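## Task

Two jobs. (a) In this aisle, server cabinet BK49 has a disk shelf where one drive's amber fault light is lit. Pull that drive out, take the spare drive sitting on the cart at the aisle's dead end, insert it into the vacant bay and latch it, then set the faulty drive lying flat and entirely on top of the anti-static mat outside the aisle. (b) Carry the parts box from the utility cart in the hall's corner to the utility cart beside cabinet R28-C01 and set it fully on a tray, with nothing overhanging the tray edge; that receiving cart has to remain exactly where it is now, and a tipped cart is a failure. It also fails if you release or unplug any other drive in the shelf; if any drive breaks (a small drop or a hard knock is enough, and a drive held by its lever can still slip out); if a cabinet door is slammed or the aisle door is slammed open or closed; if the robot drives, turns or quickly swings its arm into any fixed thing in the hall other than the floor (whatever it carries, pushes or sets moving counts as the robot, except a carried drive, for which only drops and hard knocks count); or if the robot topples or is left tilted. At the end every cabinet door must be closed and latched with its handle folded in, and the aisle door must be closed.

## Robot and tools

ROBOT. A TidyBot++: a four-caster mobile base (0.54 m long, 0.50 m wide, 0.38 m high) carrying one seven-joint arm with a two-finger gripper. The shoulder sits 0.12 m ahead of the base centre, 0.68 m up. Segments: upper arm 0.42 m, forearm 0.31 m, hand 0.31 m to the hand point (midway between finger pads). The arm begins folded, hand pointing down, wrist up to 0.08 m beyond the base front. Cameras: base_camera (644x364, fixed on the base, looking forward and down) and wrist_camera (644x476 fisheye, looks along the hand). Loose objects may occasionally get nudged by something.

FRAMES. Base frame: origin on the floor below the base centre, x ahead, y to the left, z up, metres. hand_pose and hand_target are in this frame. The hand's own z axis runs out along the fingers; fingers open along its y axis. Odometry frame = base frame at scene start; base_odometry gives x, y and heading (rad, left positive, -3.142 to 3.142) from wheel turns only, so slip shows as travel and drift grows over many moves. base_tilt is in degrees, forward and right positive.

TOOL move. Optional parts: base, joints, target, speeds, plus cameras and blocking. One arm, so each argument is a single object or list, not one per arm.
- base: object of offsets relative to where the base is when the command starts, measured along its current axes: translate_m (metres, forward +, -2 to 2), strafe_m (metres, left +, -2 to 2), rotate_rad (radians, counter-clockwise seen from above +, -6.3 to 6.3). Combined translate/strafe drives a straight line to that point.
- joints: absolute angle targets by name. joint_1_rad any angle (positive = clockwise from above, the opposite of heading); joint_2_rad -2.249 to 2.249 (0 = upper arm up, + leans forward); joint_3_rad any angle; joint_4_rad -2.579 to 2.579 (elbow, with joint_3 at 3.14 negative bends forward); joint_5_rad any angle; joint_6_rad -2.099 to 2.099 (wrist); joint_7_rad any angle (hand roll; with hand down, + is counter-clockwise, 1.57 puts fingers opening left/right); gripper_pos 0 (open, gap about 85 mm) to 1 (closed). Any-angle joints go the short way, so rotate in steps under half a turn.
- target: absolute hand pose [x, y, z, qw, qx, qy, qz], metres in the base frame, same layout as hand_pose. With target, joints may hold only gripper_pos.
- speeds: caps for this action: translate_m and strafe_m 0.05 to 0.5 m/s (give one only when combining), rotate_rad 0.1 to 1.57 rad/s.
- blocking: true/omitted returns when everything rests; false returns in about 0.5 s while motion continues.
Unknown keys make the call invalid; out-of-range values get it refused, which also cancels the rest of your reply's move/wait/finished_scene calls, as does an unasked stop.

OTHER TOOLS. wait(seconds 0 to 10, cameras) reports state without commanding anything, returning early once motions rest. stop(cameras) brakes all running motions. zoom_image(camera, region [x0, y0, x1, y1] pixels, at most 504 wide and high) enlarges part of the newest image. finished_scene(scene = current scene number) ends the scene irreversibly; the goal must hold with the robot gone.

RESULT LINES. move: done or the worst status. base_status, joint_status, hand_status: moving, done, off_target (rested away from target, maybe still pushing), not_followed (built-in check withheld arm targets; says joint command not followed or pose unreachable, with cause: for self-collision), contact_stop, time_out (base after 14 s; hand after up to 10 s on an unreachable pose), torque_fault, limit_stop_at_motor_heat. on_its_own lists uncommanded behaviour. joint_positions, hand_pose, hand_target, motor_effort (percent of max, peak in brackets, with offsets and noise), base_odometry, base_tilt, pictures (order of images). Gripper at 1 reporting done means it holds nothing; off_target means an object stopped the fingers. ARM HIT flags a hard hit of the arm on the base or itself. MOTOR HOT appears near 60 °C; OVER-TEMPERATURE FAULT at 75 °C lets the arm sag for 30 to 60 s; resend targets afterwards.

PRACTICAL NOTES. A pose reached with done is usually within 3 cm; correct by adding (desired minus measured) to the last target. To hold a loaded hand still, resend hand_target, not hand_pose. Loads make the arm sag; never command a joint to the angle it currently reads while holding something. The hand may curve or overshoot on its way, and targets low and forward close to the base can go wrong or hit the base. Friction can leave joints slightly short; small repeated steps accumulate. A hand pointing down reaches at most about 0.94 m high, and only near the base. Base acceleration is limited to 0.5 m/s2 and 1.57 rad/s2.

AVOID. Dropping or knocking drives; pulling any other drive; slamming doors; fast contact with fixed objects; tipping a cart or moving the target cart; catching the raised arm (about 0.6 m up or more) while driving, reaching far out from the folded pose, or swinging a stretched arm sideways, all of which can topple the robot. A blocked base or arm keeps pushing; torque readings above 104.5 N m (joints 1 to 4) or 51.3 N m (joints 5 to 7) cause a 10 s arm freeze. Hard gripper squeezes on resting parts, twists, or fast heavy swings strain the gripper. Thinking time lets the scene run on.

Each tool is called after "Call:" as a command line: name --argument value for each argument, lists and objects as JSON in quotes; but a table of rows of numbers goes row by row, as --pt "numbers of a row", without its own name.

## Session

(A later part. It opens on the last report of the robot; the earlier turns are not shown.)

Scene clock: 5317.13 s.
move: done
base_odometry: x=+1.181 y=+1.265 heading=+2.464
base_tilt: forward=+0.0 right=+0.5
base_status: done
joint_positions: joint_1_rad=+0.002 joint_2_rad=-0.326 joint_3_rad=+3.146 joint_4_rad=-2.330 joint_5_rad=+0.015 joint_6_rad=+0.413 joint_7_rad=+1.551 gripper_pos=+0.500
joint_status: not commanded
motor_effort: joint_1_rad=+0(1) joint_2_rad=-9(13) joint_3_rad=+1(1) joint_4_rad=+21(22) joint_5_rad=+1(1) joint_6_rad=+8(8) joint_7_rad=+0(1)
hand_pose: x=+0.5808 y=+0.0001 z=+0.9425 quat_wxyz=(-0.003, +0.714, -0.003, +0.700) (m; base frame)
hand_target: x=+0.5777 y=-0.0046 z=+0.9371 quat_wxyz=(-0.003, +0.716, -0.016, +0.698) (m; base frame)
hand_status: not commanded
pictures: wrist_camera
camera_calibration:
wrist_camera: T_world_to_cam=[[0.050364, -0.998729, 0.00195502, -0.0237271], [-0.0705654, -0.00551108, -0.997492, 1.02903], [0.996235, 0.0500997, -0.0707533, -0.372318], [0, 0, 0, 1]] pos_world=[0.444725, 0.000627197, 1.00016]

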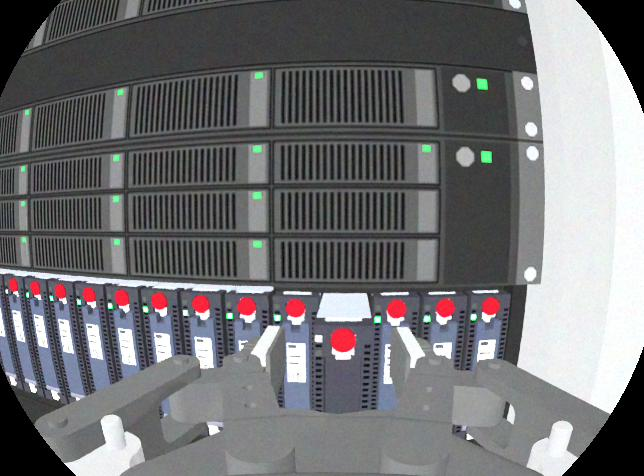

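Call:
move --base '{"translate_m": 0.024}' --speeds '{"translate_m": 0.06}' --cameras '["wrist_camera"]'

Call:
zoom_image --camera "wrist_camera" --region '[250, 255, 430, 425]'

Scene clock: 5328.97 s.
move: done
base_odometry: x=+1.163 y=+1.280 heading=+2.464
base_tilt: forward=-0.1 right=+0.5
base_status: done
joint_positions: joint_1_rad=+0.002 joint_2_rad=-0.327 joint_3_rad=+3.146 joint_4_rad=-2.330 joint_5_rad=+0.015 joint_6_rad=+0.413 joint_7_rad=+1.551 gripper_pos=+0.500
joint_status: not commanded
motor_effort: joint_1_rad=+0(1) joint_2_rad=-9(12) joint_3_rad=+1(1) joint_4_rad=+21(22) joint_5_rad=+1(1) joint_6_rad=+7(8) joint_7_rad=+0(1)
hand_pose: x=+0.5807 y=+0.0001 z=+0.9427 quat_wxyz=(-0.003, +0.714, -0.003, +0.700) (m; base frame)
hand_target: x=+0.5777 y=-0.0046 z=+0.9371 quat_wxyz=(-0.003, +0.716, -0.016, +0.698) (m; base frame)
hand_status: not commanded
pictures: wrist_camera
camera_calibration:
wrist_camera: T_world_to_cam=[[0.0503646, -0.998729, 0.00197023, -0.0237377], [-0.0703657, -0.00551627, -0.997506, 1.02905], [0.996249, 0.0501003, -0.0705541, -0.372417], [0, 0, 0, 1]] pos_world=[0.444626, 0.000627182, 1.00026]

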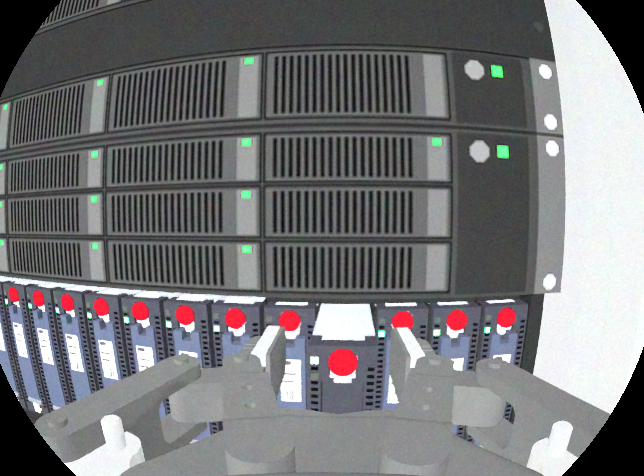

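Scaled by 2.800.

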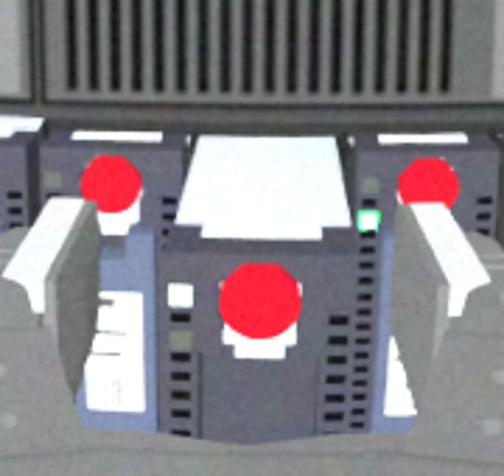

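Call:
move --joints '{"gripper_pos": 0.68}' --cameras '[]'

Call:
move --joints '{"gripper_pos": 0.82}' --cameras '[]'

Call:
move --base '{"translate_m": -0.015}' --speeds '{"translate_m": 0.05}' --cameras '["wrist_camera"]'

Call:
zoom_image --camera "wrist_camera" --region '[250, 255, 430, 425]'

Scene clock: 5338.00 s.
move: done
base_odometry: x=+1.163 y=+1.280 heading=+2.464
base_tilt: forward=+0.0 right=+0.5
base_status: not commanded
joint_positions: joint_1_rad=+0.003 joint_2_rad=-0.327 joint_3_rad=+3.146 joint_4_rad=-2.330 joint_5_rad=+0.015 joint_6_rad=+0.413 joint_7_rad=+1.551 gripper_pos=+0.680
joint_status: all done
motor_effort: joint_1_rad=-1(4) joint_2_rad=-8(10) joint_3_rad=-1(3) joint_4_rad=+21(22) joint_5_rad=+1(2) joint_6_rad=+8(8) joint_7_rad=+0(0)
hand_pose: x=+0.5807 y=-0.0008 z=+0.9426 quat_wxyz=(-0.002, +0.714, -0.003, +0.700) (m; base frame)
hand_target: x=+0.5777 y=-0.0046 z=+0.9371 quat_wxyz=(-0.003, +0.716, -0.016, +0.698) (m; base frame)
hand_status: not commanded
pictures: none
No camera images: "cameras" was empty.

Scene clock: 5338.57 s.
move: off_target
base_odometry: x=+1.163 y=+1.280 heading=+2.464
base_tilt: forward=-0.1 right=+0.5
base_status: not commanded
joint_positions: joint_1_rad=+0.005 joint_2_rad=-0.327 joint_3_rad=+3.147 joint_4_rad=-2.330 joint_5_rad=+0.015 joint_6_rad=+0.413 joint_7_rad=+1.551 gripper_pos=+0.735
joint_status: gripper_pos off_target (ended at +0.735, target +0.820)
motor_effort: joint_1_rad=-2(3) joint_2_rad=-7(9) joint_3_rad=+0(2) joint_4_rad=+21(22) joint_5_rad=+1(2) joint_6_rad=+7(8) joint_7_rad=+0(0)
hand_pose: x=+0.5807 y=-0.0020 z=+0.9426 quat_wxyz=(-0.001, +0.714, -0.004, +0.700) (m; base frame)
hand_target: x=+0.5777 y=-0.0046 z=+0.9371 quat_wxyz=(-0.003, +0.716, -0.016, +0.698) (m; base frame)
hand_status: not commanded
pictures: none
No camera images: "cameras" was empty.

Scene clock: 5339.33 s.
move: done
base_odometry: x=+1.174 y=+1.270 heading=+2.464
base_tilt: forward=-0.1 right=+0.5
base_status: done
joint_positions: joint_1_rad=+0.005 joint_2_rad=-0.326 joint_3_rad=+3.147 joint_4_rad=-2.330 joint_5_rad=+0.015 joint_6_rad=+0.413 joint_7_rad=+1.551 gripper_pos=+0.735
joint_status: not commanded
motor_effort: joint_1_rad=+0(1) joint_2_rad=-8(13) joint_3_rad=+1(1) joint_4_rad=+19(21) joint_5_rad=+0(1) joint_6_rad=+6(7) joint_7_rad=+0(0)
hand_pose: x=+0.5808 y=-0.0020 z=+0.9423 quat_wxyz=(-0.001, +0.714, -0.004, +0.700) (m; base frame)
hand_target: x=+0.5777 y=-0.0046 z=+0.9371 quat_wxyz=(-0.003, +0.716, -0.016, +0.698) (m; base frame)
hand_status: not commanded
pictures: wrist_camera
camera_calibration:
wrist_camera: T_world_to_cam=[[0.0460472, -0.998938, 0.00181201, -0.0231614], [-0.0709942, -0.0050819, -0.997464, 1.029], [0.996413, 0.0458018, -0.0711528, -0.372041], [0, 0, 0, 1]] pos_world=[0.444826, -0.000867374, 0.999956]

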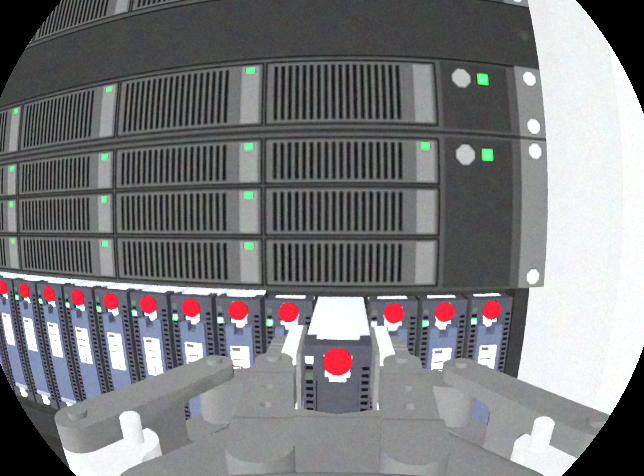

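Scaled by 2.800.

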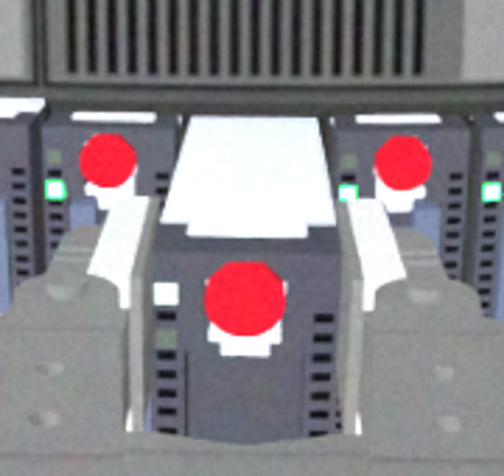

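Call:
move --base '{"translate_m": -0.03}' --speeds '{"translate_m": 0.05}' --cameras '["wrist_camera"]'

Call:
zoom_image --camera "wrist_camera" --region '[250, 255, 430, 425]'

Scene clock: 5347.53 s.
move: done
base_odometry: x=+1.198 y=+1.251 heading=+2.464
base_tilt: forward=+0.0 right=+0.5
base_status: done
joint_positions: joint_1_rad=+0.005 joint_2_rad=-0.327 joint_3_rad=+3.147 joint_4_rad=-2.330 joint_5_rad=+0.015 joint_6_rad=+0.413 joint_7_rad=+1.551 gripper_pos=+0.735
joint_status: not commanded
motor_effort: joint_1_rad=+0(1) joint_2_rad=-10(14) joint_3_rad=+1(1) joint_4_rad=+22(22) joint_5_rad=+1(1) joint_6_rad=+8(8) joint_7_rad=+0(0)
hand_pose: x=+0.5807 y=-0.0020 z=+0.9423 quat_wxyz=(-0.001, +0.714, -0.004, +0.700) (m; base frame)
hand_target: x=+0.5777 y=-0.0046 z=+0.9371 quat_wxyz=(-0.003, +0.716, -0.016, +0.698) (m; base frame)
hand_status: not commanded
pictures: wrist_camera
camera_calibration:
wrist_camera: T_world_to_cam=[[0.0460475, -0.998938, 0.00181679, -0.0231571], [-0.070994, -0.00508668, -0.997464, 1.02898], [0.996413, 0.0458017, -0.0711528, -0.371842], [0, 0, 0, 1]] pos_world=[0.444626, -0.000867388, 0.999956]

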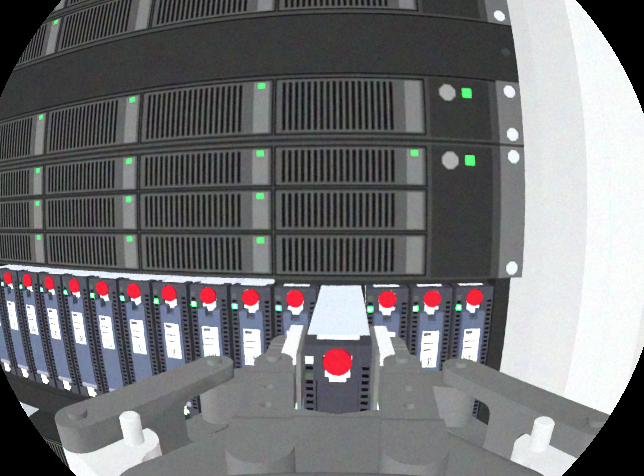

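Scaled by 2.800.

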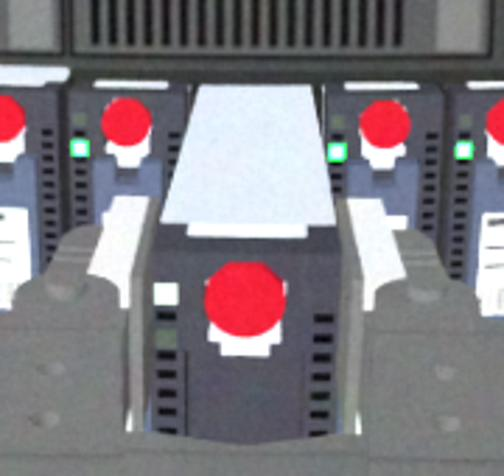

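Call:
move --joints '{"gripper_pos": 0.92}' --cameras '[]'

Call:
move --base '{"translate_m": -0.03}' --speeds '{"translate_m": 0.05}' --cameras '["wrist_camera"]'

Call:
zoom_image --camera "wrist_camera" --region '[250, 255, 430, 425]'

Scene clock: 5355.03 s.
move: off_target
base_odometry: x=+1.198 y=+1.251 heading=+2.464
base_tilt: forward=-0.1 right=+0.5
base_status: not commanded
joint_positions: joint_1_rad=+0.005 joint_2_rad=-0.327 joint_3_rad=+3.147 joint_4_rad=-2.330 joint_5_rad=+0.015 joint_6_rad=+0.413 joint_7_rad=+1.551 gripper_pos=+0.735
joint_status: gripper_pos off_target (ended at +0.735, target +0.920)
motor_effort: joint_1_rad=+0(1) joint_2_rad=-10(10) joint_3_rad=+1(1) joint_4_rad=+21(22) joint_5_rad=+0(1) joint_6_rad=+8(8) joint_7_rad=+0(0)
hand_pose: x=+0.5807 y=-0.0020 z=+0.9423 quat_wxyz=(-0.001, +0.714, -0.004, +0.700) (m; base frame)
hand_target: x=+0.5777 y=-0.0046 z=+0.9371 quat_wxyz=(-0.003, +0.716, -0.016, +0.698) (m; base frame)
hand_status: not commanded
pictures: none
No camera images: "cameras" was empty.

Scene clock: 5356.10 s.
move: done
base_odometry: x=+1.221 y=+1.232 heading=+2.464
base_tilt: forward=-0.1 right=+0.5
base_status: done
joint_positions: joint_1_rad=+0.005 joint_2_rad=-0.327 joint_3_rad=+3.147 joint_4_rad=-2.331 joint_5_rad=+0.015 joint_6_rad=+0.413 joint_7_rad=+1.551 gripper_pos=+0.735
joint_status: not commanded
motor_effort: joint_1_rad=+0(1) joint_2_rad=-10(15) joint_3_rad=+0(1) joint_4_rad=+22(23) joint_5_rad=+1(1) joint_6_rad=+8(8) joint_7_rad=+0(0)
hand_pose: x=+0.5805 y=-0.0020 z=+0.9419 quat_wxyz=(-0.001, +0.714, -0.004, +0.700) (m; base frame)
hand_target: x=+0.5777 y=-0.0046 z=+0.9371 quat_wxyz=(-0.003, +0.716, -0.016, +0.698) (m; base frame)
hand_status: not commanded
pictures: wrist_camera
camera_calibration:
wrist_camera: T_world_to_cam=[[0.0460515, -0.998937, 0.00178911, -0.023126], [-0.0715983, -0.00508711, -0.997421, 1.0289], [0.99637, 0.0458047, -0.0717565, -0.371139], [0, 0, 0, 1]] pos_world=[0.444524, -0.000867392, 0.999657]

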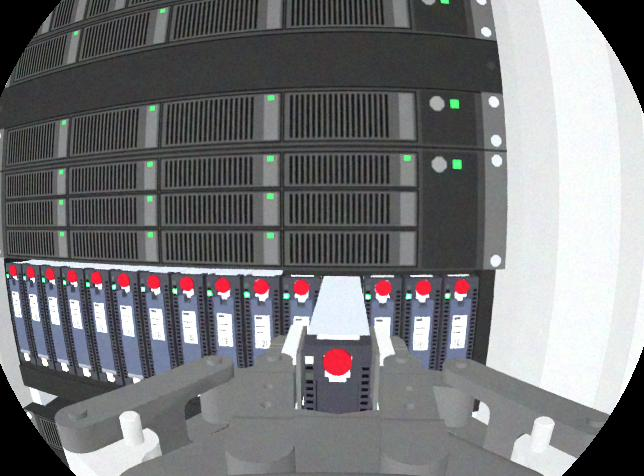

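Scaled by 2.800.

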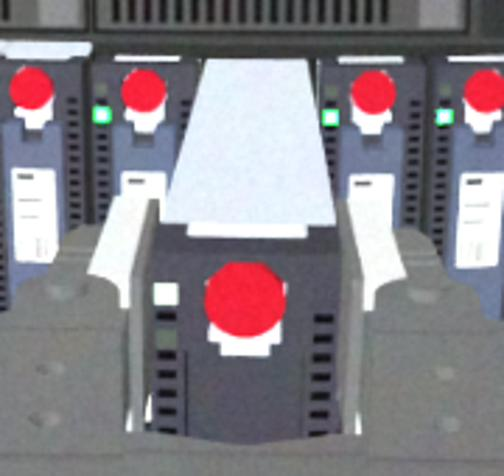

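Call:
move --base '{"translate_m": -0.03}' --speeds '{"translate_m": 0.05}' --cameras '["wrist_camera"]'

Call:
zoom_image --camera "wrist_camera" --region '[250, 255, 430, 425]'

Scene clock: 5362.50 s.
move: done
base_odometry: x=+1.245 y=+1.213 heading=+2.464
base_tilt: forward=-0.1 right=+0.6
base_status: done
joint_positions: joint_1_rad=+0.005 joint_2_rad=-0.326 joint_3_rad=+3.147 joint_4_rad=-2.332 joint_5_rad=+0.015 joint_6_rad=+0.413 joint_7_rad=+1.551 gripper_pos=+0.735
joint_status: not commanded
motor_effort: joint_1_rad=-2(3) joint_2_rad=-10(15) joint_3_rad=-1(3) joint_4_rad=+22(23) joint_5_rad=+1(2) joint_6_rad=+8(9) joint_7_rad=+0(1)
hand_pose: x=+0.5805 y=-0.0020 z=+0.9413 quat_wxyz=(-0.001, +0.715, -0.004, +0.699) (m; base frame)
hand_target: x=+0.5777 y=-0.0046 z=+0.9371 quat_wxyz=(-0.003, +0.716, -0.016, +0.698) (m; base frame)
hand_status: not commanded
pictures: wrist_camera
camera_calibration:
wrist_camera: T_world_to_cam=[[0.0460563, -0.998937, 0.00183332, -0.0231763], [-0.0726898, -0.00518177, -0.997341, 1.02892], [0.996291, 0.0458005, -0.0728512, -0.370135], [0, 0, 0, 1]] pos_world=[0.444621, -0.000867665, 0.999258]

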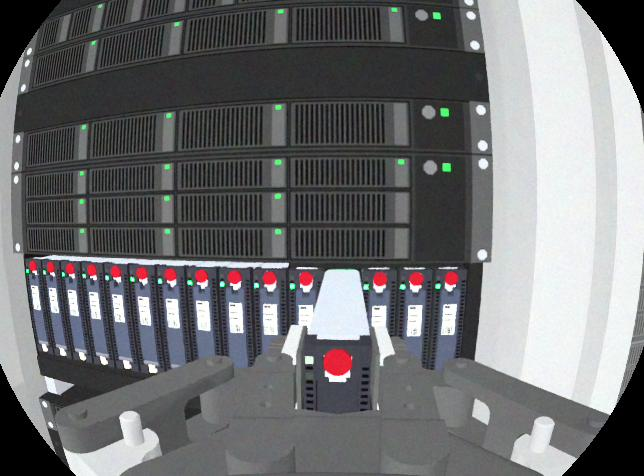

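Scaled by 2.800.

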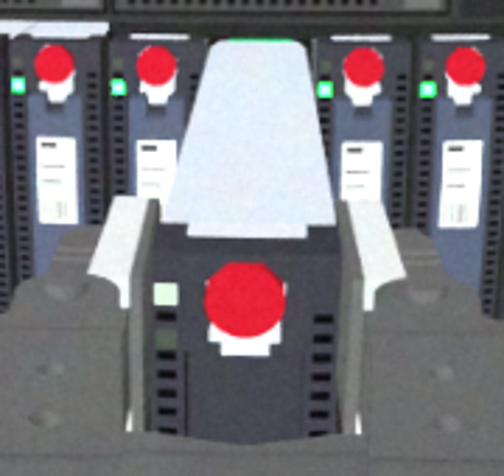

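Call:
move --joints '{"gripper_pos": 0.97}' --base '{"translate_m": -0.015}' --speeds '{"translate_m": 0.05}' --cameras '["wrist_camera"]'

Call:
zoom_image --camera "wrist_camera" --region '[250, 255, 430, 425]'

Scene clock: 5372.53 s.
move: off_target
base_odometry: x=+1.257 y=+1.204 heading=+2.464
base_tilt: forward=-0.1 right=+0.6
base_status: done
joint_positions: joint_1_rad=+0.005 joint_2_rad=-0.325 joint_3_rad=+3.147 joint_4_rad=-2.332 joint_5_rad=+0.015 joint_6_rad=+0.413 joint_7_rad=+1.551 gripper_pos=+0.735
joint_status: gripper_pos off_target (ended at +0.735, target +0.970)
motor_effort: joint_1_rad=+0(3) joint_2_rad=-9(15) joint_3_rad=+1(2) joint_4_rad=+21(21) joint_5_rad=+1(2) joint_6_rad=+7(8) joint_7_rad=+0(1)
hand_pose: x=+0.5809 y=-0.0017 z=+0.9407 quat_wxyz=(-0.001, +0.715, -0.004, +0.699) (m; base frame)
hand_target: x=+0.5777 y=-0.0046 z=+0.9371 quat_wxyz=(-0.003, +0.716, -0.016, +0.698) (m; base frame)
hand_status: not commanded
pictures: wrist_camera
camera_calibration:
wrist_camera: T_world_to_cam=[[0.0467561, -0.998905, 0.00172626, -0.023199], [-0.0739879, -0.00518657, -0.997246, 1.02893], [0.996162, 0.0464996, -0.0741494, -0.369221], [0, 0, 0, 1]] pos_world=[0.445017, -0.000668357, 0.99876]

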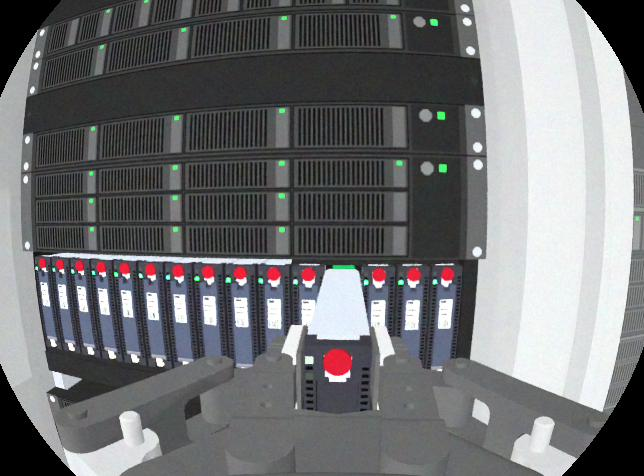

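Scaled by 2.800.

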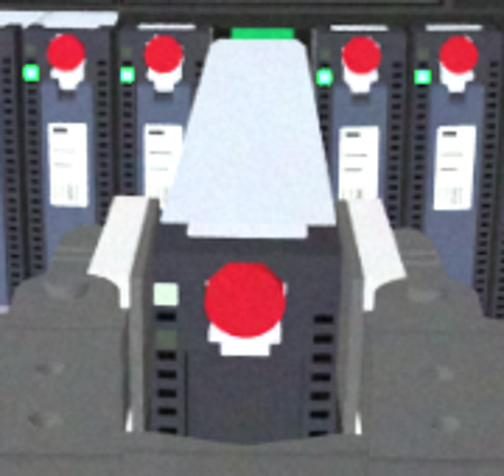

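Call:
move --base '{"translate_m": -0.03}' --speeds '{"translate_m": 0.05}' --cameras '[]'

Call:
move --base '{"translate_m": -0.08}' --speeds '{"translate_m": 0.06}' --cameras '["wrist_camera"]'

Call:
zoom_image --camera "wrist_camera" --region '[250, 235, 430, 425]'

Scene clock: 5380.90 s.
move: done
base_odometry: x=+1.280 y=+1.185 heading=+2.465
base_tilt: forward=-0.1 right=+0.6
base_status: done
joint_positions: joint_1_rad=+0.005 joint_2_rad=-0.294 joint_3_rad=+3.147 joint_4_rad=-2.391 joint_5_rad=+0.015 joint_6_rad=+0.373 joint_7_rad=+1.551 gripper_pos=+0.735
joint_status: not commanded
motor_effort: joint_1_rad=+0(1) joint_2_rad=-17(19) joint_3_rad=+0(1) joint_4_rad=+29(33) joint_5_rad=+1(1) joint_6_rad=+15(18) joint_7_rad=+0(1)
hand_pose: x=+0.5766 y=-0.0017 z=+0.8793 quat_wxyz=(-0.001, +0.759, -0.005, +0.651) (m; base frame)
hand_target: x=+0.5777 y=-0.0046 z=+0.9371 quat_wxyz=(-0.003, +0.716, -0.016, +0.698) (m; base frame)
hand_status: not commanded
pictures: none
No camera images: "cameras" was empty.

Scene clock: 5382.73 s.
move: done
base_odometry: x=+1.343 y=+1.135 heading=+2.465
base_tilt: forward=-0.1 right=+0.5
base_status: done
joint_positions: joint_1_rad=+0.005 joint_2_rad=-0.293 joint_3_rad=+3.147 joint_4_rad=-2.391 joint_5_rad=+0.015 joint_6_rad=+0.373 joint_7_rad=+1.551 gripper_pos=+0.735
joint_status: not commanded
motor_effort: joint_1_rad=-1(1) joint_2_rad=-16(19) joint_3_rad=+0(1) joint_4_rad=+29(30) joint_5_rad=+1(1) joint_6_rad=+15(16) joint_7_rad=+0(1)
hand_pose: x=+0.5768 y=-0.0017 z=+0.8787 quat_wxyz=(-0.001, +0.759, -0.005, +0.651) (m; base frame)
hand_target: x=+0.5777 y=-0.0046 z=+0.9371 quat_wxyz=(-0.003, +0.716, -0.016, +0.698) (m; base frame)
hand_status: not commanded
pictures: wrist_camera
camera_calibration:
wrist_camera: T_world_to_cam=[[0.0461331, -0.998922, -0.00512767, -0.0165211], [-0.203768, -0.00438516, -0.979009, 1.02575], [0.977932, 0.0462096, -0.203751, -0.245393], [0, 0, 0, 1]] pos_world=[0.449756, -0.000665736, 0.954139]

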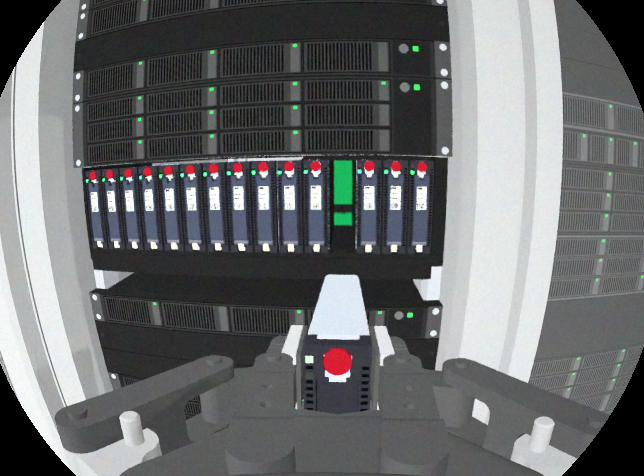

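Scaled by 2.653.

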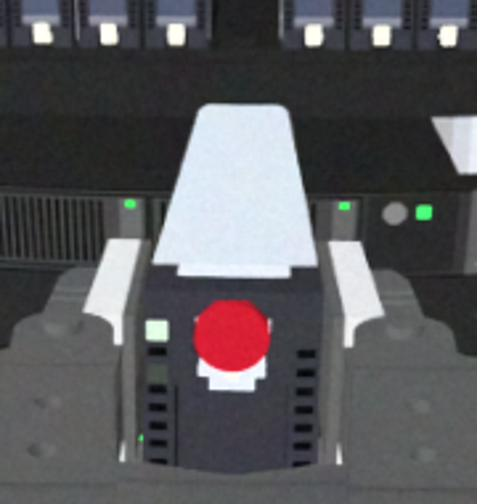

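Call:
move --joints '{"joint_2_rad": -0.36, "joint_4_rad": -2.27, "joint_6_rad": 0.42}' --cameras '["wrist_camera"]'

Scene clock: 5416.07 s.
move: off_target
base_odometry: x=+1.343 y=+1.135 heading=+2.465
base_tilt: forward=-0.1 right=+0.5
base_status: not commanded
joint_positions: joint_1_rad=+0.005 joint_2_rad=-0.300 joint_3_rad=+3.147 joint_4_rad=-2.325 joint_5_rad=+0.015 joint_6_rad=+0.373 joint_7_rad=+1.551 gripper_pos=+0.735
joint_status: joint_2_rad off_target (ended at -0.300, target -0.360); joint_4_rad off_target (ended at -2.325, target -2.270); the others done
motor_effort: joint_1_rad=-1(1) joint_2_rad=-17(19) joint_3_rad=+1(1) joint_4_rad=+30(32) joint_5_rad=+1(1) joint_6_rad=+15(17) joint_7_rad=+0(0)
hand_pose: x=+0.5874 y=-0.0018 z=+0.9205 quat_wxyz=(-0.001, +0.735, -0.004, +0.678) (m; base frame)
hand_target: x=+0.5775 y=-0.0046 z=+0.9960 quat_wxyz=(-0.004, +0.678, -0.016, +0.735) (m; base frame)
hand_status: not commanded
pictures: wrist_camera
camera_calibration:
wrist_camera: T_world_to_cam=[[0.0462566, -0.998929, -0.00114009, -0.0206957], [-0.132123, -0.00498683, -0.991221, 1.03791], [0.990153, 0.0460011, -0.132213, -0.320217], [0, 0, 0, 1]] pos_world=[0.455153, -0.00076729, 0.986434]

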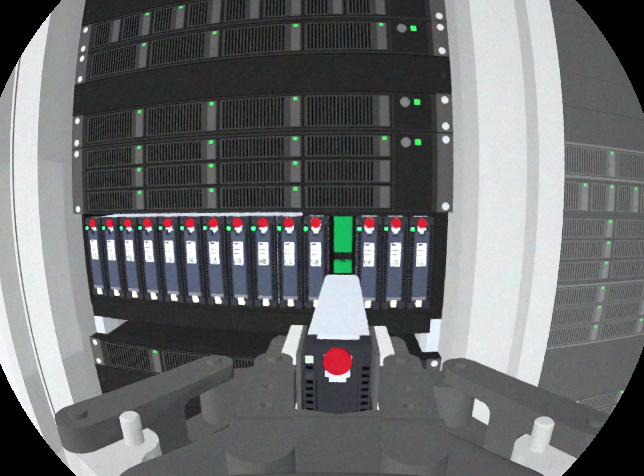

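Call:
move --joints '{"joint_7_rad": 1.95}' --cameras '["wrist_camera"]'

Call:
move --joints '{"joint_7_rad": 2.35}' --cameras '["wrist_camera"]'

Scene clock: 5422.03 s.
move: done
base_odometry: x=+1.343 y=+1.135 heading=+2.465
base_tilt: forward=-0.1 right=+0.6
base_status: not commanded
joint_positions: joint_1_rad=+0.005 joint_2_rad=-0.300 joint_3_rad=+3.147 joint_4_rad=-2.325 joint_5_rad=+0.015 joint_6_rad=+0.373 joint_7_rad=+1.912 gripper_pos=+0.735
joint_status: all done
motor_effort: joint_1_rad=+0(1) joint_2_rad=-17(18) joint_3_rad=+0(1) joint_4_rad=+30(30) joint_5_rad=+1(1) joint_6_rad=+15(16) joint_7_rad=+1(1)
hand_pose: x=+0.5874 y=-0.0018 z=+0.9205 quat_wxyz=(+0.120, +0.724, +0.128, +0.667) (m; base frame)
hand_target: x=+0.5775 y=-0.0046 z=+0.9960 quat_wxyz=(+0.130, +0.670, +0.107, +0.723) (m; base frame)
hand_status: not commanded
pictures: wrist_camera
camera_calibration:
wrist_camera: T_world_to_cam=[[0.0751807, -0.933654, 0.350198, -0.361008], [-0.128197, -0.357327, -0.925139, 0.974164], [0.988895, 0.0246582, -0.146556, -0.306328], [0, 0, 0, 1]] pos_world=[0.454952, 0.0185929, 0.982768]

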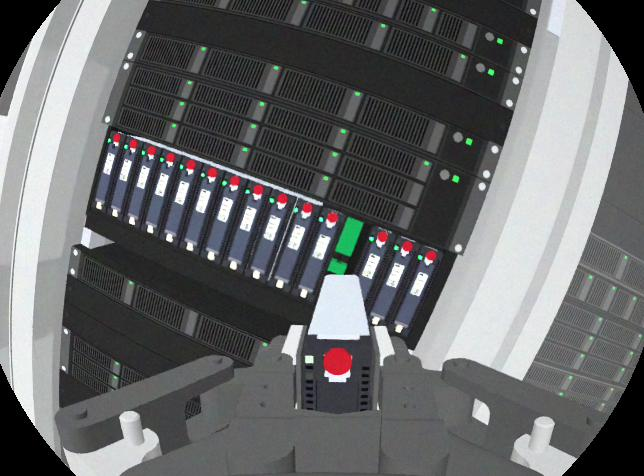

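Scene clock: 5423.20 s.
move: done
base_odometry: x=+1.343 y=+1.135 heading=+2.465
base_tilt: forward=-0.1 right=+0.5
base_status: not commanded
joint_positions: joint_1_rad=+0.005 joint_2_rad=-0.300 joint_3_rad=+3.147 joint_4_rad=-2.325 joint_5_rad=+0.015 joint_6_rad=+0.373 joint_7_rad=+2.307 gripper_pos=+0.735
joint_status: all done
motor_effort: joint_1_rad=-1(1) joint_2_rad=-17(18) joint_3_rad=+1(1) joint_4_rad=+30(30) joint_5_rad=+1(2) joint_6_rad=+15(16) joint_7_rad=+1(2)
hand_pose: x=+0.5874 y=-0.0018 z=+0.9205 quat_wxyz=(+0.249, +0.685, +0.267, +0.630) (m; base frame)
hand_target: x=+0.5775 y=-0.0046 z=+0.9960 quat_wxyz=(+0.271, +0.635, +0.238, +0.683) (m; base frame)
hand_status: not commanded
pictures: wrist_camera
camera_calibration:
wrist_camera: T_world_to_cam=[[0.103092, -0.725132, 0.680849, -0.681418], [-0.112455, -0.688604, -0.716364, 0.772117], [0.988295, -0.00271367, -0.152534, -0.300526], [0, 0, 0, 1]] pos_world=[0.454085, 0.0367498, 0.97122]

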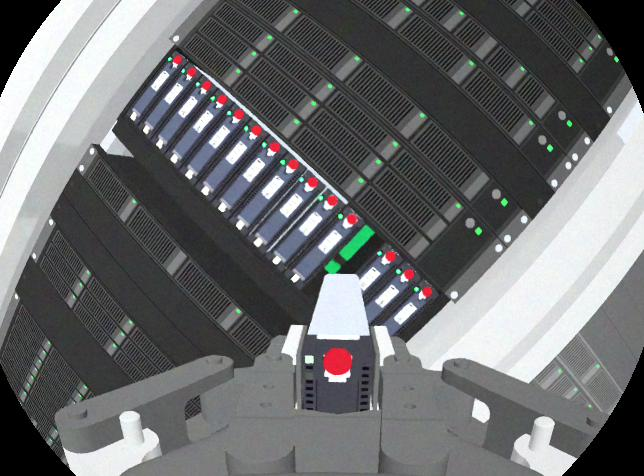

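Call:
move --joints '{"joint_7_rad": 2.75}' --cameras '[]'

Call:
move --joints '{"joint_7_rad": 3.17}' --cameras '["wrist_camera"]'

Scene clock: 5428.20 s.
move: done
base_odometry: x=+1.343 y=+1.135 heading=+2.465
base_tilt: forward=-0.1 right=+0.6
base_status: not commanded
joint_positions: joint_1_rad=+0.005 joint_2_rad=-0.300 joint_3_rad=+3.147 joint_4_rad=-2.325 joint_5_rad=+0.015 joint_6_rad=+0.373 joint_7_rad=+2.705 gripper_pos=+0.735
joint_status: all done
motor_effort: joint_1_rad=+0(1) joint_2_rad=-17(18) joint_3_rad=+0(1) joint_4_rad=+30(30) joint_5_rad=+2(2) joint_6_rad=+15(16) joint_7_rad=+1(2)
hand_pose: x=+0.5874 y=-0.0018 z=+0.9205 quat_wxyz=(+0.369, +0.619, +0.397, +0.569) (m; base frame)
hand_target: x=+0.5775 y=-0.0046 z=+0.9960 quat_wxyz=(+0.401, +0.575, +0.360, +0.616) (m; base frame)
hand_status: not commanded
pictures: none
No camera images: "cameras" was empty.

Scene clock: 5429.37 s.
move: done
base_odometry: x=+1.343 y=+1.135 heading=+2.465
base_tilt: forward=-0.1 right=+0.5
base_status: not commanded
joint_positions: joint_1_rad=+0.005 joint_2_rad=-0.300 joint_3_rad=+3.147 joint_4_rad=-2.325 joint_5_rad=+0.015 joint_6_rad=+0.373 joint_7_rad=+3.124 gripper_pos=+0.735
joint_status: all done
motor_effort: joint_1_rad=+0(1) joint_2_rad=-17(18) joint_3_rad=+0(1) joint_4_rad=+30(30) joint_5_rad=+2(2) joint_6_rad=+15(16) joint_7_rad=+1(2)
hand_pose: x=+0.5874 y=-0.0018 z=+0.9205 quat_wxyz=(+0.479, +0.522, +0.517, +0.480) (m; base frame)
hand_target: x=+0.5775 y=-0.0046 z=+0.9960 quat_wxyz=(+0.521, +0.487, +0.472, +0.519) (m; base frame)
hand_status: not commanded
pictures: wrist_camera
camera_calibration:
wrist_camera: T_world_to_cam=[[0.131413, 0.00430188, 0.991318, -0.982464], [-0.0543107, -0.998457, 0.0115325, 0.0673024], [0.989839, -0.0553547, -0.130976, -0.321341], [0, 0, 0, 1]] pos_world=[0.450839, 0.0536373, 0.931071]

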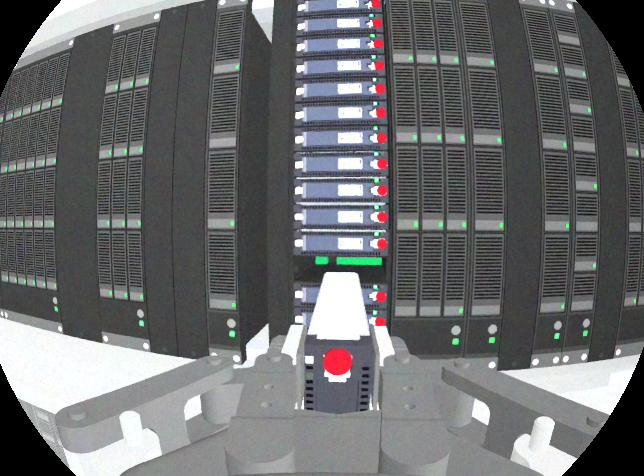

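Call:
move --joints '{"joint_2_rad": -0.74, "joint_4_rad": -2.09, "joint_6_rad": 0.13}' --cameras '[]'

Call:
move --joints '{"joint_2_rad": -0.98, "joint_4_rad": -2.01, "joint_6_rad": -0.27}' --cameras '[]'

Call:
move --joints '{"joint_2_rad": -1.23, "joint_4_rad": -1.94, "joint_6_rad": -0.67}' --cameras '["wrist_camera"]'

Scene clock: 5441.60 s.
move: off_target
base_odometry: x=+1.343 y=+1.135 heading=+2.465
base_tilt: forward=-0.1 right=+0.5
base_status: not commanded
joint_positions: joint_1_rad=+0.005 joint_2_rad=-0.704 joint_3_rad=+3.147 joint_4_rad=-2.147 joint_5_rad=+0.015 joint_6_rad=+0.125 joint_7_rad=+3.124 gripper_pos=+0.735
joint_status: joint_4_rad off_target (ended at -2.147, target -2.090); the others done
motor_effort: joint_1_rad=+0(1) joint_2_rad=-4(19) joint_3_rad=+1(1) joint_4_rad=+32(33) joint_5_rad=+2(2) joint_6_rad=+15(18) joint_7_rad=+1(1)
hand_pose: x=+0.4600 y=-0.0025 z=+1.1203 quat_wxyz=(+0.559, +0.436, +0.430, +0.558) (m; base frame)
hand_target: x=+0.4344 y=-0.0007 z=+1.1683 quat_wxyz=(+0.576, +0.410, +0.400, +0.583) (m; base frame)
hand_status: not commanded
pictures: none
No camera images: "cameras" was empty.

Scene clock: 5443.30 s.
move: off_target
base_odometry: x=+1.343 y=+1.135 heading=+2.465
base_tilt: forward=-0.1 right=+0.5
base_status: not commanded
joint_positions: joint_1_rad=+0.005 joint_2_rad=-0.948 joint_3_rad=+3.147 joint_4_rad=-2.071 joint_5_rad=+0.015 joint_6_rad=-0.275 joint_7_rad=+3.124 gripper_pos=+0.735
joint_status: joint_4_rad off_target (ended at -2.071, target -2.010); the others done
motor_effort: joint_1_rad=+0(1) joint_2_rad=+5(8) joint_3_rad=+1(1) joint_4_rad=+29(33) joint_5_rad=+2(2) joint_6_rad=+15(17) joint_7_rad=+1(1)
hand_pose: x=+0.3673 y=-0.0037 z=+1.1170 quat_wxyz=(+0.543, +0.460, +0.450, +0.540) (m; base frame)
hand_target: x=+0.3390 y=+0.0049 z=+1.1614 quat_wxyz=(+0.556, +0.428, +0.428, +0.570) (m; base frame)
hand_status: not commanded
pictures: none
No camera images: "cameras" was empty.

Scene clock: 5445.00 s.
move: off_target
base_odometry: x=+1.343 y=+1.135 heading=+2.465
base_tilt: forward=-0.1 right=+0.5
base_status: not commanded
joint_positions: joint_1_rad=+0.005 joint_2_rad=-1.208 joint_3_rad=+3.147 joint_4_rad=-1.998 joint_5_rad=+0.015 joint_6_rad=-0.675 joint_7_rad=+3.124 gripper_pos=+0.735
joint_status: joint_4_rad off_target (ended at -1.998, target -1.940); the others done
motor_effort: joint_1_rad=+0(1) joint_2_rad=+14(17) joint_3_rad=+0(1) joint_4_rad=+26(31) joint_5_rad=+2(2) joint_6_rad=+15(17) joint_7_rad=+1(1)
hand_pose: x=+0.2584 y=-0.0044 z=+1.0852 quat_wxyz=(+0.527, +0.480, +0.466, +0.524) (m; base frame)
hand_target: x=+0.2328 y=+0.0099 z=+1.1200 quat_wxyz=(+0.537, +0.444, +0.456, +0.554) (m; base frame)
hand_status: not commanded
pictures: wrist_camera
camera_calibration:
wrist_camera: T_world_to_cam=[[-0.055379, -0.000295232, 0.998465, -1.06198], [-0.0673385, -0.997722, -0.00402988, 0.0652285], [0.996192, -0.0674583, 0.0552329, -0.178083], [0, 0, 0, 1]] pos_world=[0.122987, 0.0527532, 1.07045]

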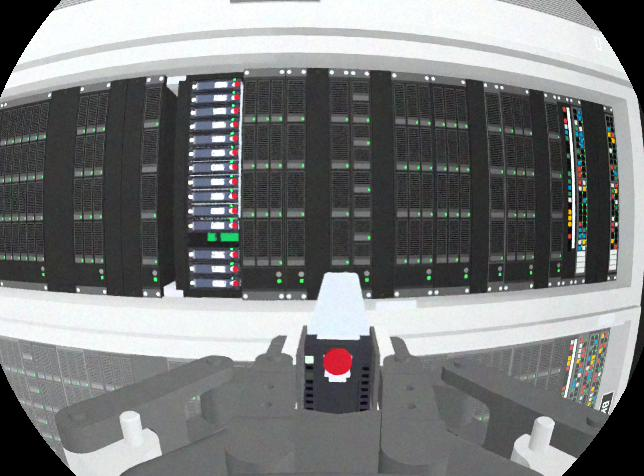

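Call:
move --joints '{"joint_2_rad": -1.49, "joint_4_rad": -1.81, "joint_6_rad": -1.06}' --cameras '[]'

Call:
move --joints '{"joint_2_rad": -1.49, "joint_4_rad": -1.53, "joint_6_rad": -1.34}' --cameras '["base_camera"]'

Scene clock: 5453.30 s.
move: off_target
base_odometry: x=+1.343 y=+1.135 heading=+2.465
base_tilt: forward=-0.2 right=+0.5
base_status: not commanded
joint_positions: joint_1_rad=+0.005 joint_2_rad=-1.484 joint_3_rad=+3.147 joint_4_rad=-1.858 joint_5_rad=+0.015 joint_6_rad=-1.065 joint_7_rad=+3.124 gripper_pos=+0.735
joint_status: joint_4_rad off_target (ended at -1.858, target -1.810); the others done
motor_effort: joint_1_rad=+0(1) joint_2_rad=+24(27) joint_3_rad=+0(1) joint_4_rad=+19(28) joint_5_rad=+1(2) joint_6_rad=+15(17) joint_7_rad=+1(1)
hand_pose: x=+0.1233 y=-0.0047 z=+1.0519 quat_wxyz=(+0.532, +0.474, +0.458, +0.531) (m; base frame)
hand_target: x=+0.1039 y=+0.0134 z=+1.0733 quat_wxyz=(+0.538, +0.438, +0.462, +0.553) (m; base frame)
hand_status: not commanded
pictures: none
No camera images: "cameras" was empty.

Scene clock: 5454.93 s.
move: off_target
base_odometry: x=+1.343 y=+1.135 heading=+2.465
base_tilt: forward=-0.1 right=+0.5
base_status: not commanded
joint_positions: joint_1_rad=+0.005 joint_2_rad=-1.485 joint_3_rad=+3.147 joint_4_rad=-1.574 joint_5_rad=+0.015 joint_6_rad=-1.345 joint_7_rad=+3.124 gripper_pos=+0.735
joint_status: joint_4_rad off_target (ended at -1.574, target -1.530); the others done
motor_effort: joint_1_rad=+0(1) joint_2_rad=+30(31) joint_3_rad=+0(1) joint_4_rad=+13(20) joint_5_rad=+1(1) joint_6_rad=+15(17) joint_7_rad=+1(1)
hand_pose: x=+0.0363 y=-0.0048 z=+1.0733 quat_wxyz=(+0.533, +0.475, +0.455, +0.533) (m; base frame)
hand_target: x=+0.0175 y=+0.0148 z=+1.0889 quat_wxyz=(+0.540, +0.434, +0.466, +0.550) (m; base frame)
hand_status: not commanded
pictures: base_camera

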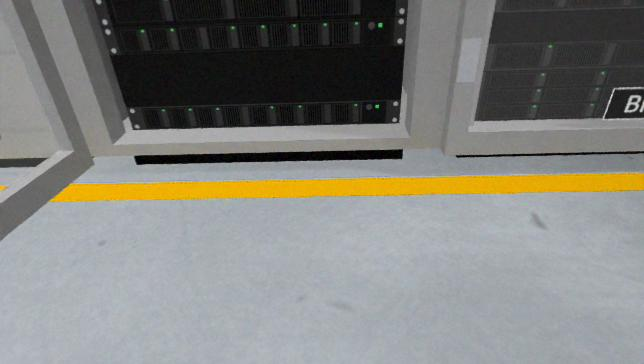

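Call:
move --base '{"strafe_m": -0.06}' --speeds '{"strafe_m": 0.1}' --cameras '[]'

Call:
move --base '{"rotate_rad": 0.75}' --speeds '{"rotate_rad": 0.3}' --cameras '["base_camera", "wrist_camera"]'

Scene clock: 5506.33 s.
move: done
base_odometry: x=+1.381 y=+1.182 heading=+2.464
base_tilt: forward=-0.1 right=+0.5
base_status: done
joint_positions: joint_1_rad=+0.000 joint_2_rad=-1.485 joint_3_rad=+3.147 joint_4_rad=-1.574 joint_5_rad=+0.014 joint_6_rad=-1.347 joint_7_rad=+3.124 gripper_pos=+0.735
joint_status: not commanded
motor_effort: joint_1_rad=+0(4) joint_2_rad=+30(31) joint_3_rad=+1(4) joint_4_rad=+13(13) joint_5_rad=+1(3) joint_6_rad=+16(16) joint_7_rad=+1(1)
hand_pose: x=+0.0364 y=-0.0049 z=+1.0726 quat_wxyz=(+0.531, +0.474, +0.457, +0.534) (m; base frame)
hand_target: x=+0.0175 y=+0.0148 z=+1.0889 quat_wxyz=(+0.540, +0.434, +0.466, +0.550) (m; base frame)
hand_status: not commanded
pictures: none
No camera images: "cameras" was empty.

Scene clock: 5509.33 s.
move: done
base_odometry: x=+1.381 y=+1.182 heading=-3.069
base_tilt: forward=-0.1 right=+0.5
base_status: done
joint_positions: joint_1_rad=+0.000 joint_2_rad=-1.485 joint_3_rad=+3.147 joint_4_rad=-1.574 joint_5_rad=+0.014 joint_6_rad=-1.347 joint_7_rad=+3.124 gripper_pos=+0.735
joint_status: not commanded
motor_effort: joint_1_rad=-1(2) joint_2_rad=+30(31) joint_3_rad=+0(2) joint_4_rad=+13(13) joint_5_rad=+1(2) joint_6_rad=+15(16) joint_7_rad=+1(2)
hand_pose: x=+0.0364 y=-0.0049 z=+1.0726 quat_wxyz=(+0.531, +0.474, +0.457, +0.534) (m; base frame)
hand_target: x=+0.0175 y=+0.0148 z=+1.0889 quat_wxyz=(+0.540, +0.434, +0.466, +0.550) (m; base frame)
hand_status: not commanded
pictures: base_camera, wrist_camera
camera_calibration:
wrist_camera: T_world_to_cam=[[-0.08346, -0.00962679, 0.996465, -1.0586], [-0.0644573, -0.997807, -0.0150385, 0.0614396], [0.994424, -0.0654845, 0.0826565, 0.0143796], [0, 0, 0, 1]] pos_world=[-0.0986895, 0.0520556, 1.05459]

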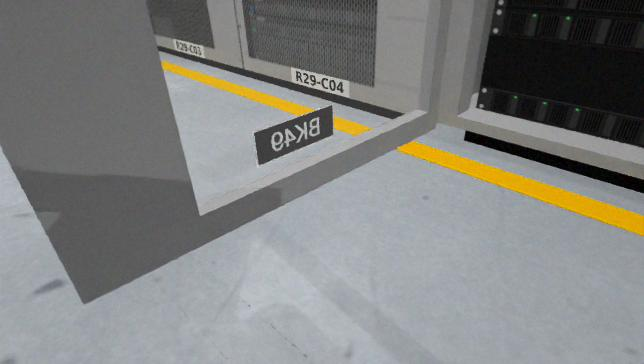

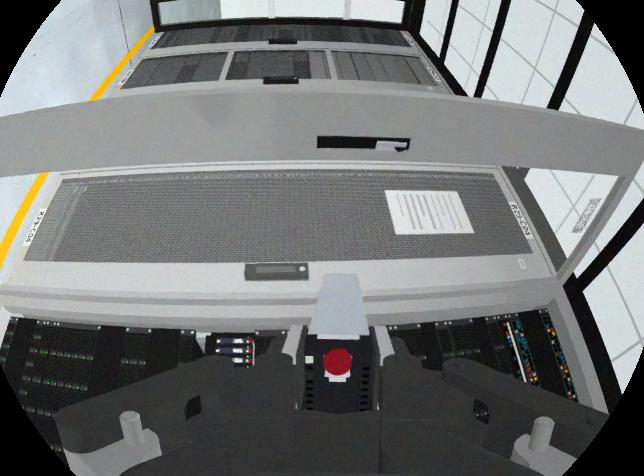

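Call:
move --base '{"rotate_rad": 0.782}' --speeds '{"rotate_rad": 0.3}' --cameras '["base_camera", "wrist_camera"]'

Scene clock: 5526.43 s.
move: done
base_odometry: x=+1.381 y=+1.182 heading=-2.288
base_tilt: forward=-0.1 right=+0.5
base_status: done
joint_positions: joint_1_rad=+0.000 joint_2_rad=-1.485 joint_3_rad=+3.147 joint_4_rad=-1.574 joint_5_rad=+0.014 joint_6_rad=-1.347 joint_7_rad=+3.124 gripper_pos=+0.735
joint_status: not commanded
motor_effort: joint_1_rad=+0(2) joint_2_rad=+29(30) joint_3_rad=+0(2) joint_4_rad=+13(13) joint_5_rad=+1(1) joint_6_rad=+15(16) joint_7_rad=+1(1)
hand_pose: x=+0.0364 y=-0.0049 z=+1.0726 quat_wxyz=(+0.531, +0.474, +0.457, +0.534) (m; base frame)
hand_target: x=+0.0175 y=+0.0148 z=+1.0889 quat_wxyz=(+0.540, +0.434, +0.466, +0.550) (m; base frame)
hand_status: not commanded
pictures: base_camera, wrist_camera
camera_calibration:
wrist_camera: T_world_to_cam=[[-0.0834605, -0.00961837, 0.996465, -1.0586], [-0.0645572, -0.997801, -0.0150384, 0.0614294], [0.994418, -0.0655841, 0.082656, 0.0143849], [0, 0, 0, 1]] pos_world=[-0.0986898, 0.0520557, 1.05459]

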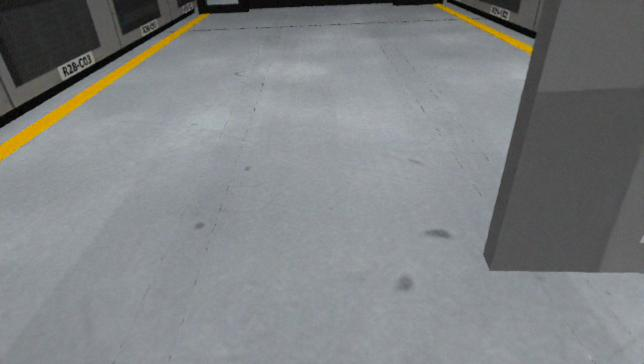

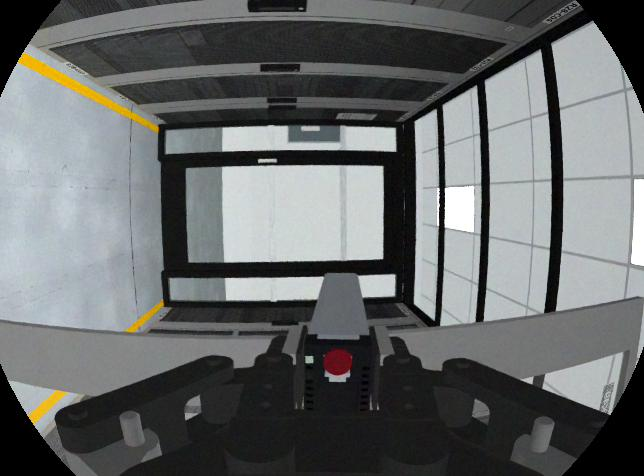

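Call:
move --base '{"strafe_m": 0.19}' --speeds '{"strafe_m": 0.15}' --cameras '["base_camera"]'

Scene clock: 5548.97 s.
move: done
base_odometry: x=+1.524 y=+1.057 heading=-2.287
base_tilt: forward=-0.1 right=+0.5
base_status: done
joint_positions: joint_1_rad=+0.002 joint_2_rad=-1.485 joint_3_rad=+3.146 joint_4_rad=-1.574 joint_5_rad=+0.013 joint_6_rad=-1.348 joint_7_rad=+3.124 gripper_pos=+0.735
joint_status: not commanded
motor_effort: joint_1_rad=+0(3) joint_2_rad=+29(31) joint_3_rad=+1(3) joint_4_rad=+13(13) joint_5_rad=+1(3) joint_6_rad=+16(16) joint_7_rad=+1(1)
hand_pose: x=+0.0364 y=-0.0043 z=+1.0726 quat_wxyz=(+0.531, +0.474, +0.457, +0.534) (m; base frame)
hand_target: x=+0.0175 y=+0.0148 z=+1.0889 quat_wxyz=(+0.540, +0.434, +0.466, +0.550) (m; base frame)
hand_status: not commanded
pictures: base_camera

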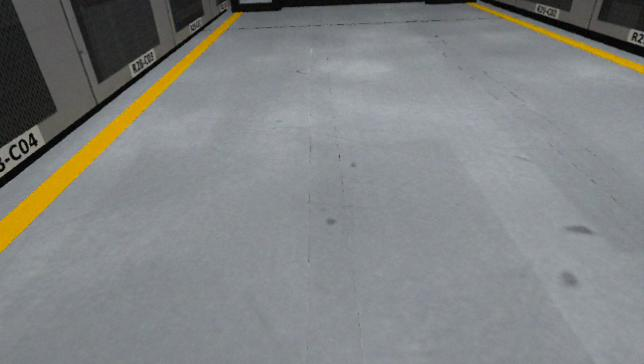

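Call:
move --base '{"translate_m": 1.2, "rotate_rad": 0.014}' --speeds '{"translate_m": 0.25}' --cameras '["base_camera", "wrist_camera"]'

Scene clock: 5575.77 s.
move: done
base_odometry: x=+0.736 y=+0.152 heading=-2.273
base_tilt: forward=-0.1 right=+0.5
base_status: done
joint_positions: joint_1_rad=+0.001 joint_2_rad=-1.489 joint_3_rad=+3.146 joint_4_rad=-1.569 joint_5_rad=+0.013 joint_6_rad=-1.350 joint_7_rad=+3.124 gripper_pos=+0.735
joint_status: not commanded
motor_effort: joint_1_rad=+0(2) joint_2_rad=+30(33) joint_3_rad=+0(1) joint_4_rad=+12(15) joint_5_rad=+1(1) joint_6_rad=+15(16) joint_7_rad=+1(2)
hand_pose: x=+0.0329 y=-0.0043 z=+1.0734 quat_wxyz=(+0.533, +0.472, +0.455, +0.535) (m; base frame)
hand_target: x=+0.0175 y=+0.0148 z=+1.0889 quat_wxyz=(+0.540, +0.434, +0.466, +0.550) (m; base frame)
hand_status: not commanded
pictures: base_camera, wrist_camera
camera_calibration:
wrist_camera: T_world_to_cam=[[-0.0908461, -0.00915739, 0.995823, -1.05867], [-0.0648798, -0.997779, -0.0150942, 0.0619289], [0.993749, -0.06598, 0.0900502, 0.00999094], [0, 0, 0, 1]] pos_world=[-0.102086, 0.052756, 1.05428]

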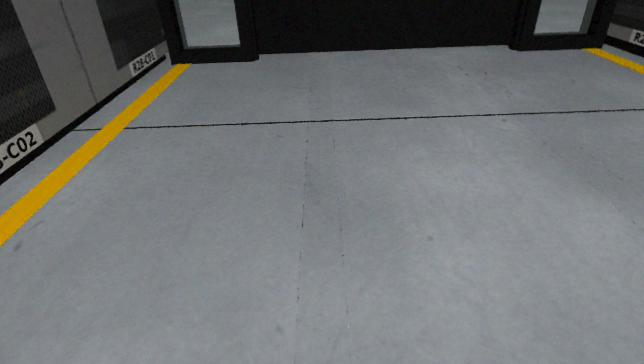

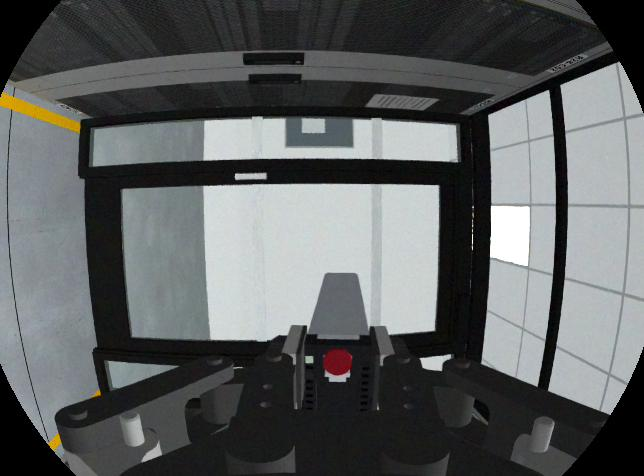

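Call:
move --base '{"strafe_m": -0.1}' --speeds '{"strafe_m": 0.15}' --cameras '[]'

Call:
move --base '{"translate_m": 0.9}' --speeds '{"translate_m": 0.2}' --cameras '["base_camera", "wrist_camera"]'

Scene clock: 5612.23 s.
move: done
base_odometry: x=+0.660 y=+0.216 heading=-2.273
base_tilt: forward=-0.1 right=+0.5
base_status: done
joint_positions: joint_1_rad=-0.002 joint_2_rad=-1.489 joint_3_rad=+3.146 joint_4_rad=-1.569 joint_5_rad=+0.013 joint_6_rad=-1.350 joint_7_rad=+3.124 gripper_pos=+0.735
joint_status: not commanded
motor_effort: joint_1_rad=-1(3) joint_2_rad=+30(31) joint_3_rad=+0(3) joint_4_rad=+13(13) joint_5_rad=+1(3) joint_6_rad=+15(16) joint_7_rad=+1(1)
hand_pose: x=+0.0329 y=-0.0046 z=+1.0733 quat_wxyz=(+0.531, +0.471, +0.456, +0.537) (m; base frame)
hand_target: x=+0.0175 y=+0.0148 z=+1.0889 quat_wxyz=(+0.540, +0.434, +0.466, +0.550) (m; base frame)
hand_status: not commanded
pictures: none
No camera images: "cameras" was empty.

Scene clock: 5617.43 s.
move: done
base_odometry: x=+0.078 y=-0.471 heading=-2.273
base_tilt: forward=-0.1 right=+0.6
base_status: done
joint_positions: joint_1_rad=-0.002 joint_2_rad=-1.491 joint_3_rad=+3.146 joint_4_rad=-1.567 joint_5_rad=+0.013 joint_6_rad=-1.351 joint_7_rad=+3.124 gripper_pos=+0.735
joint_status: not commanded
motor_effort: joint_1_rad=+0(1) joint_2_rad=+30(34) joint_3_rad=+0(1) joint_4_rad=+13(15) joint_5_rad=+1(1) joint_6_rad=+15(16) joint_7_rad=+1(1)
hand_pose: x=+0.0314 y=-0.0046 z=+1.0733 quat_wxyz=(+0.532, +0.470, +0.455, +0.537) (m; base frame)
hand_target: x=+0.0175 y=+0.0148 z=+1.0889 quat_wxyz=(+0.540, +0.434, +0.466, +0.550) (m; base frame)
hand_status: not commanded
pictures: base_camera, wrist_camera
camera_calibration:
wrist_camera: T_world_to_cam=[[-0.0936228, -0.00978198, 0.99556, -1.0584], [-0.0606993, -0.998036, -0.0155145, 0.0619071], [0.993756, -0.0618823, 0.0928452, 0.00839302], [0, 0, 0, 1]] pos_world=[-0.103673, 0.0519516, 1.05388]

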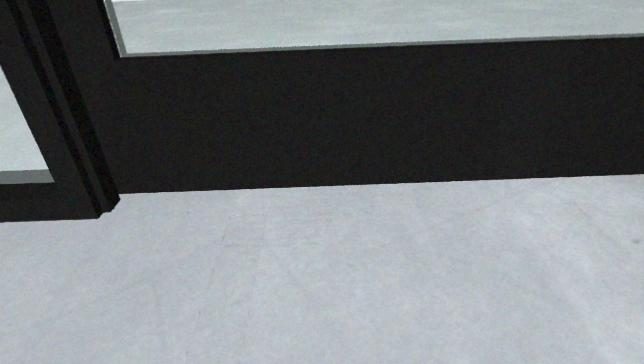

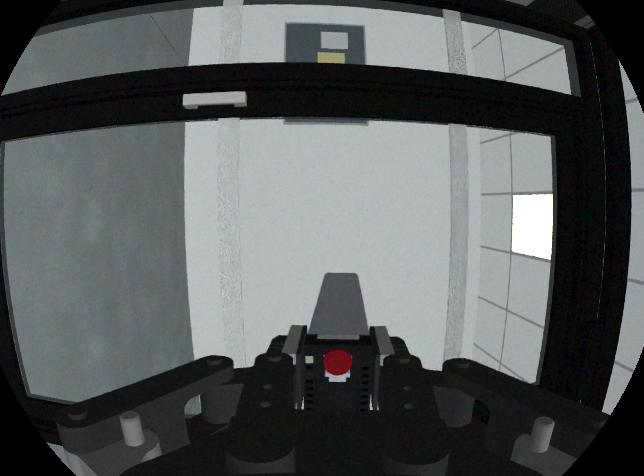

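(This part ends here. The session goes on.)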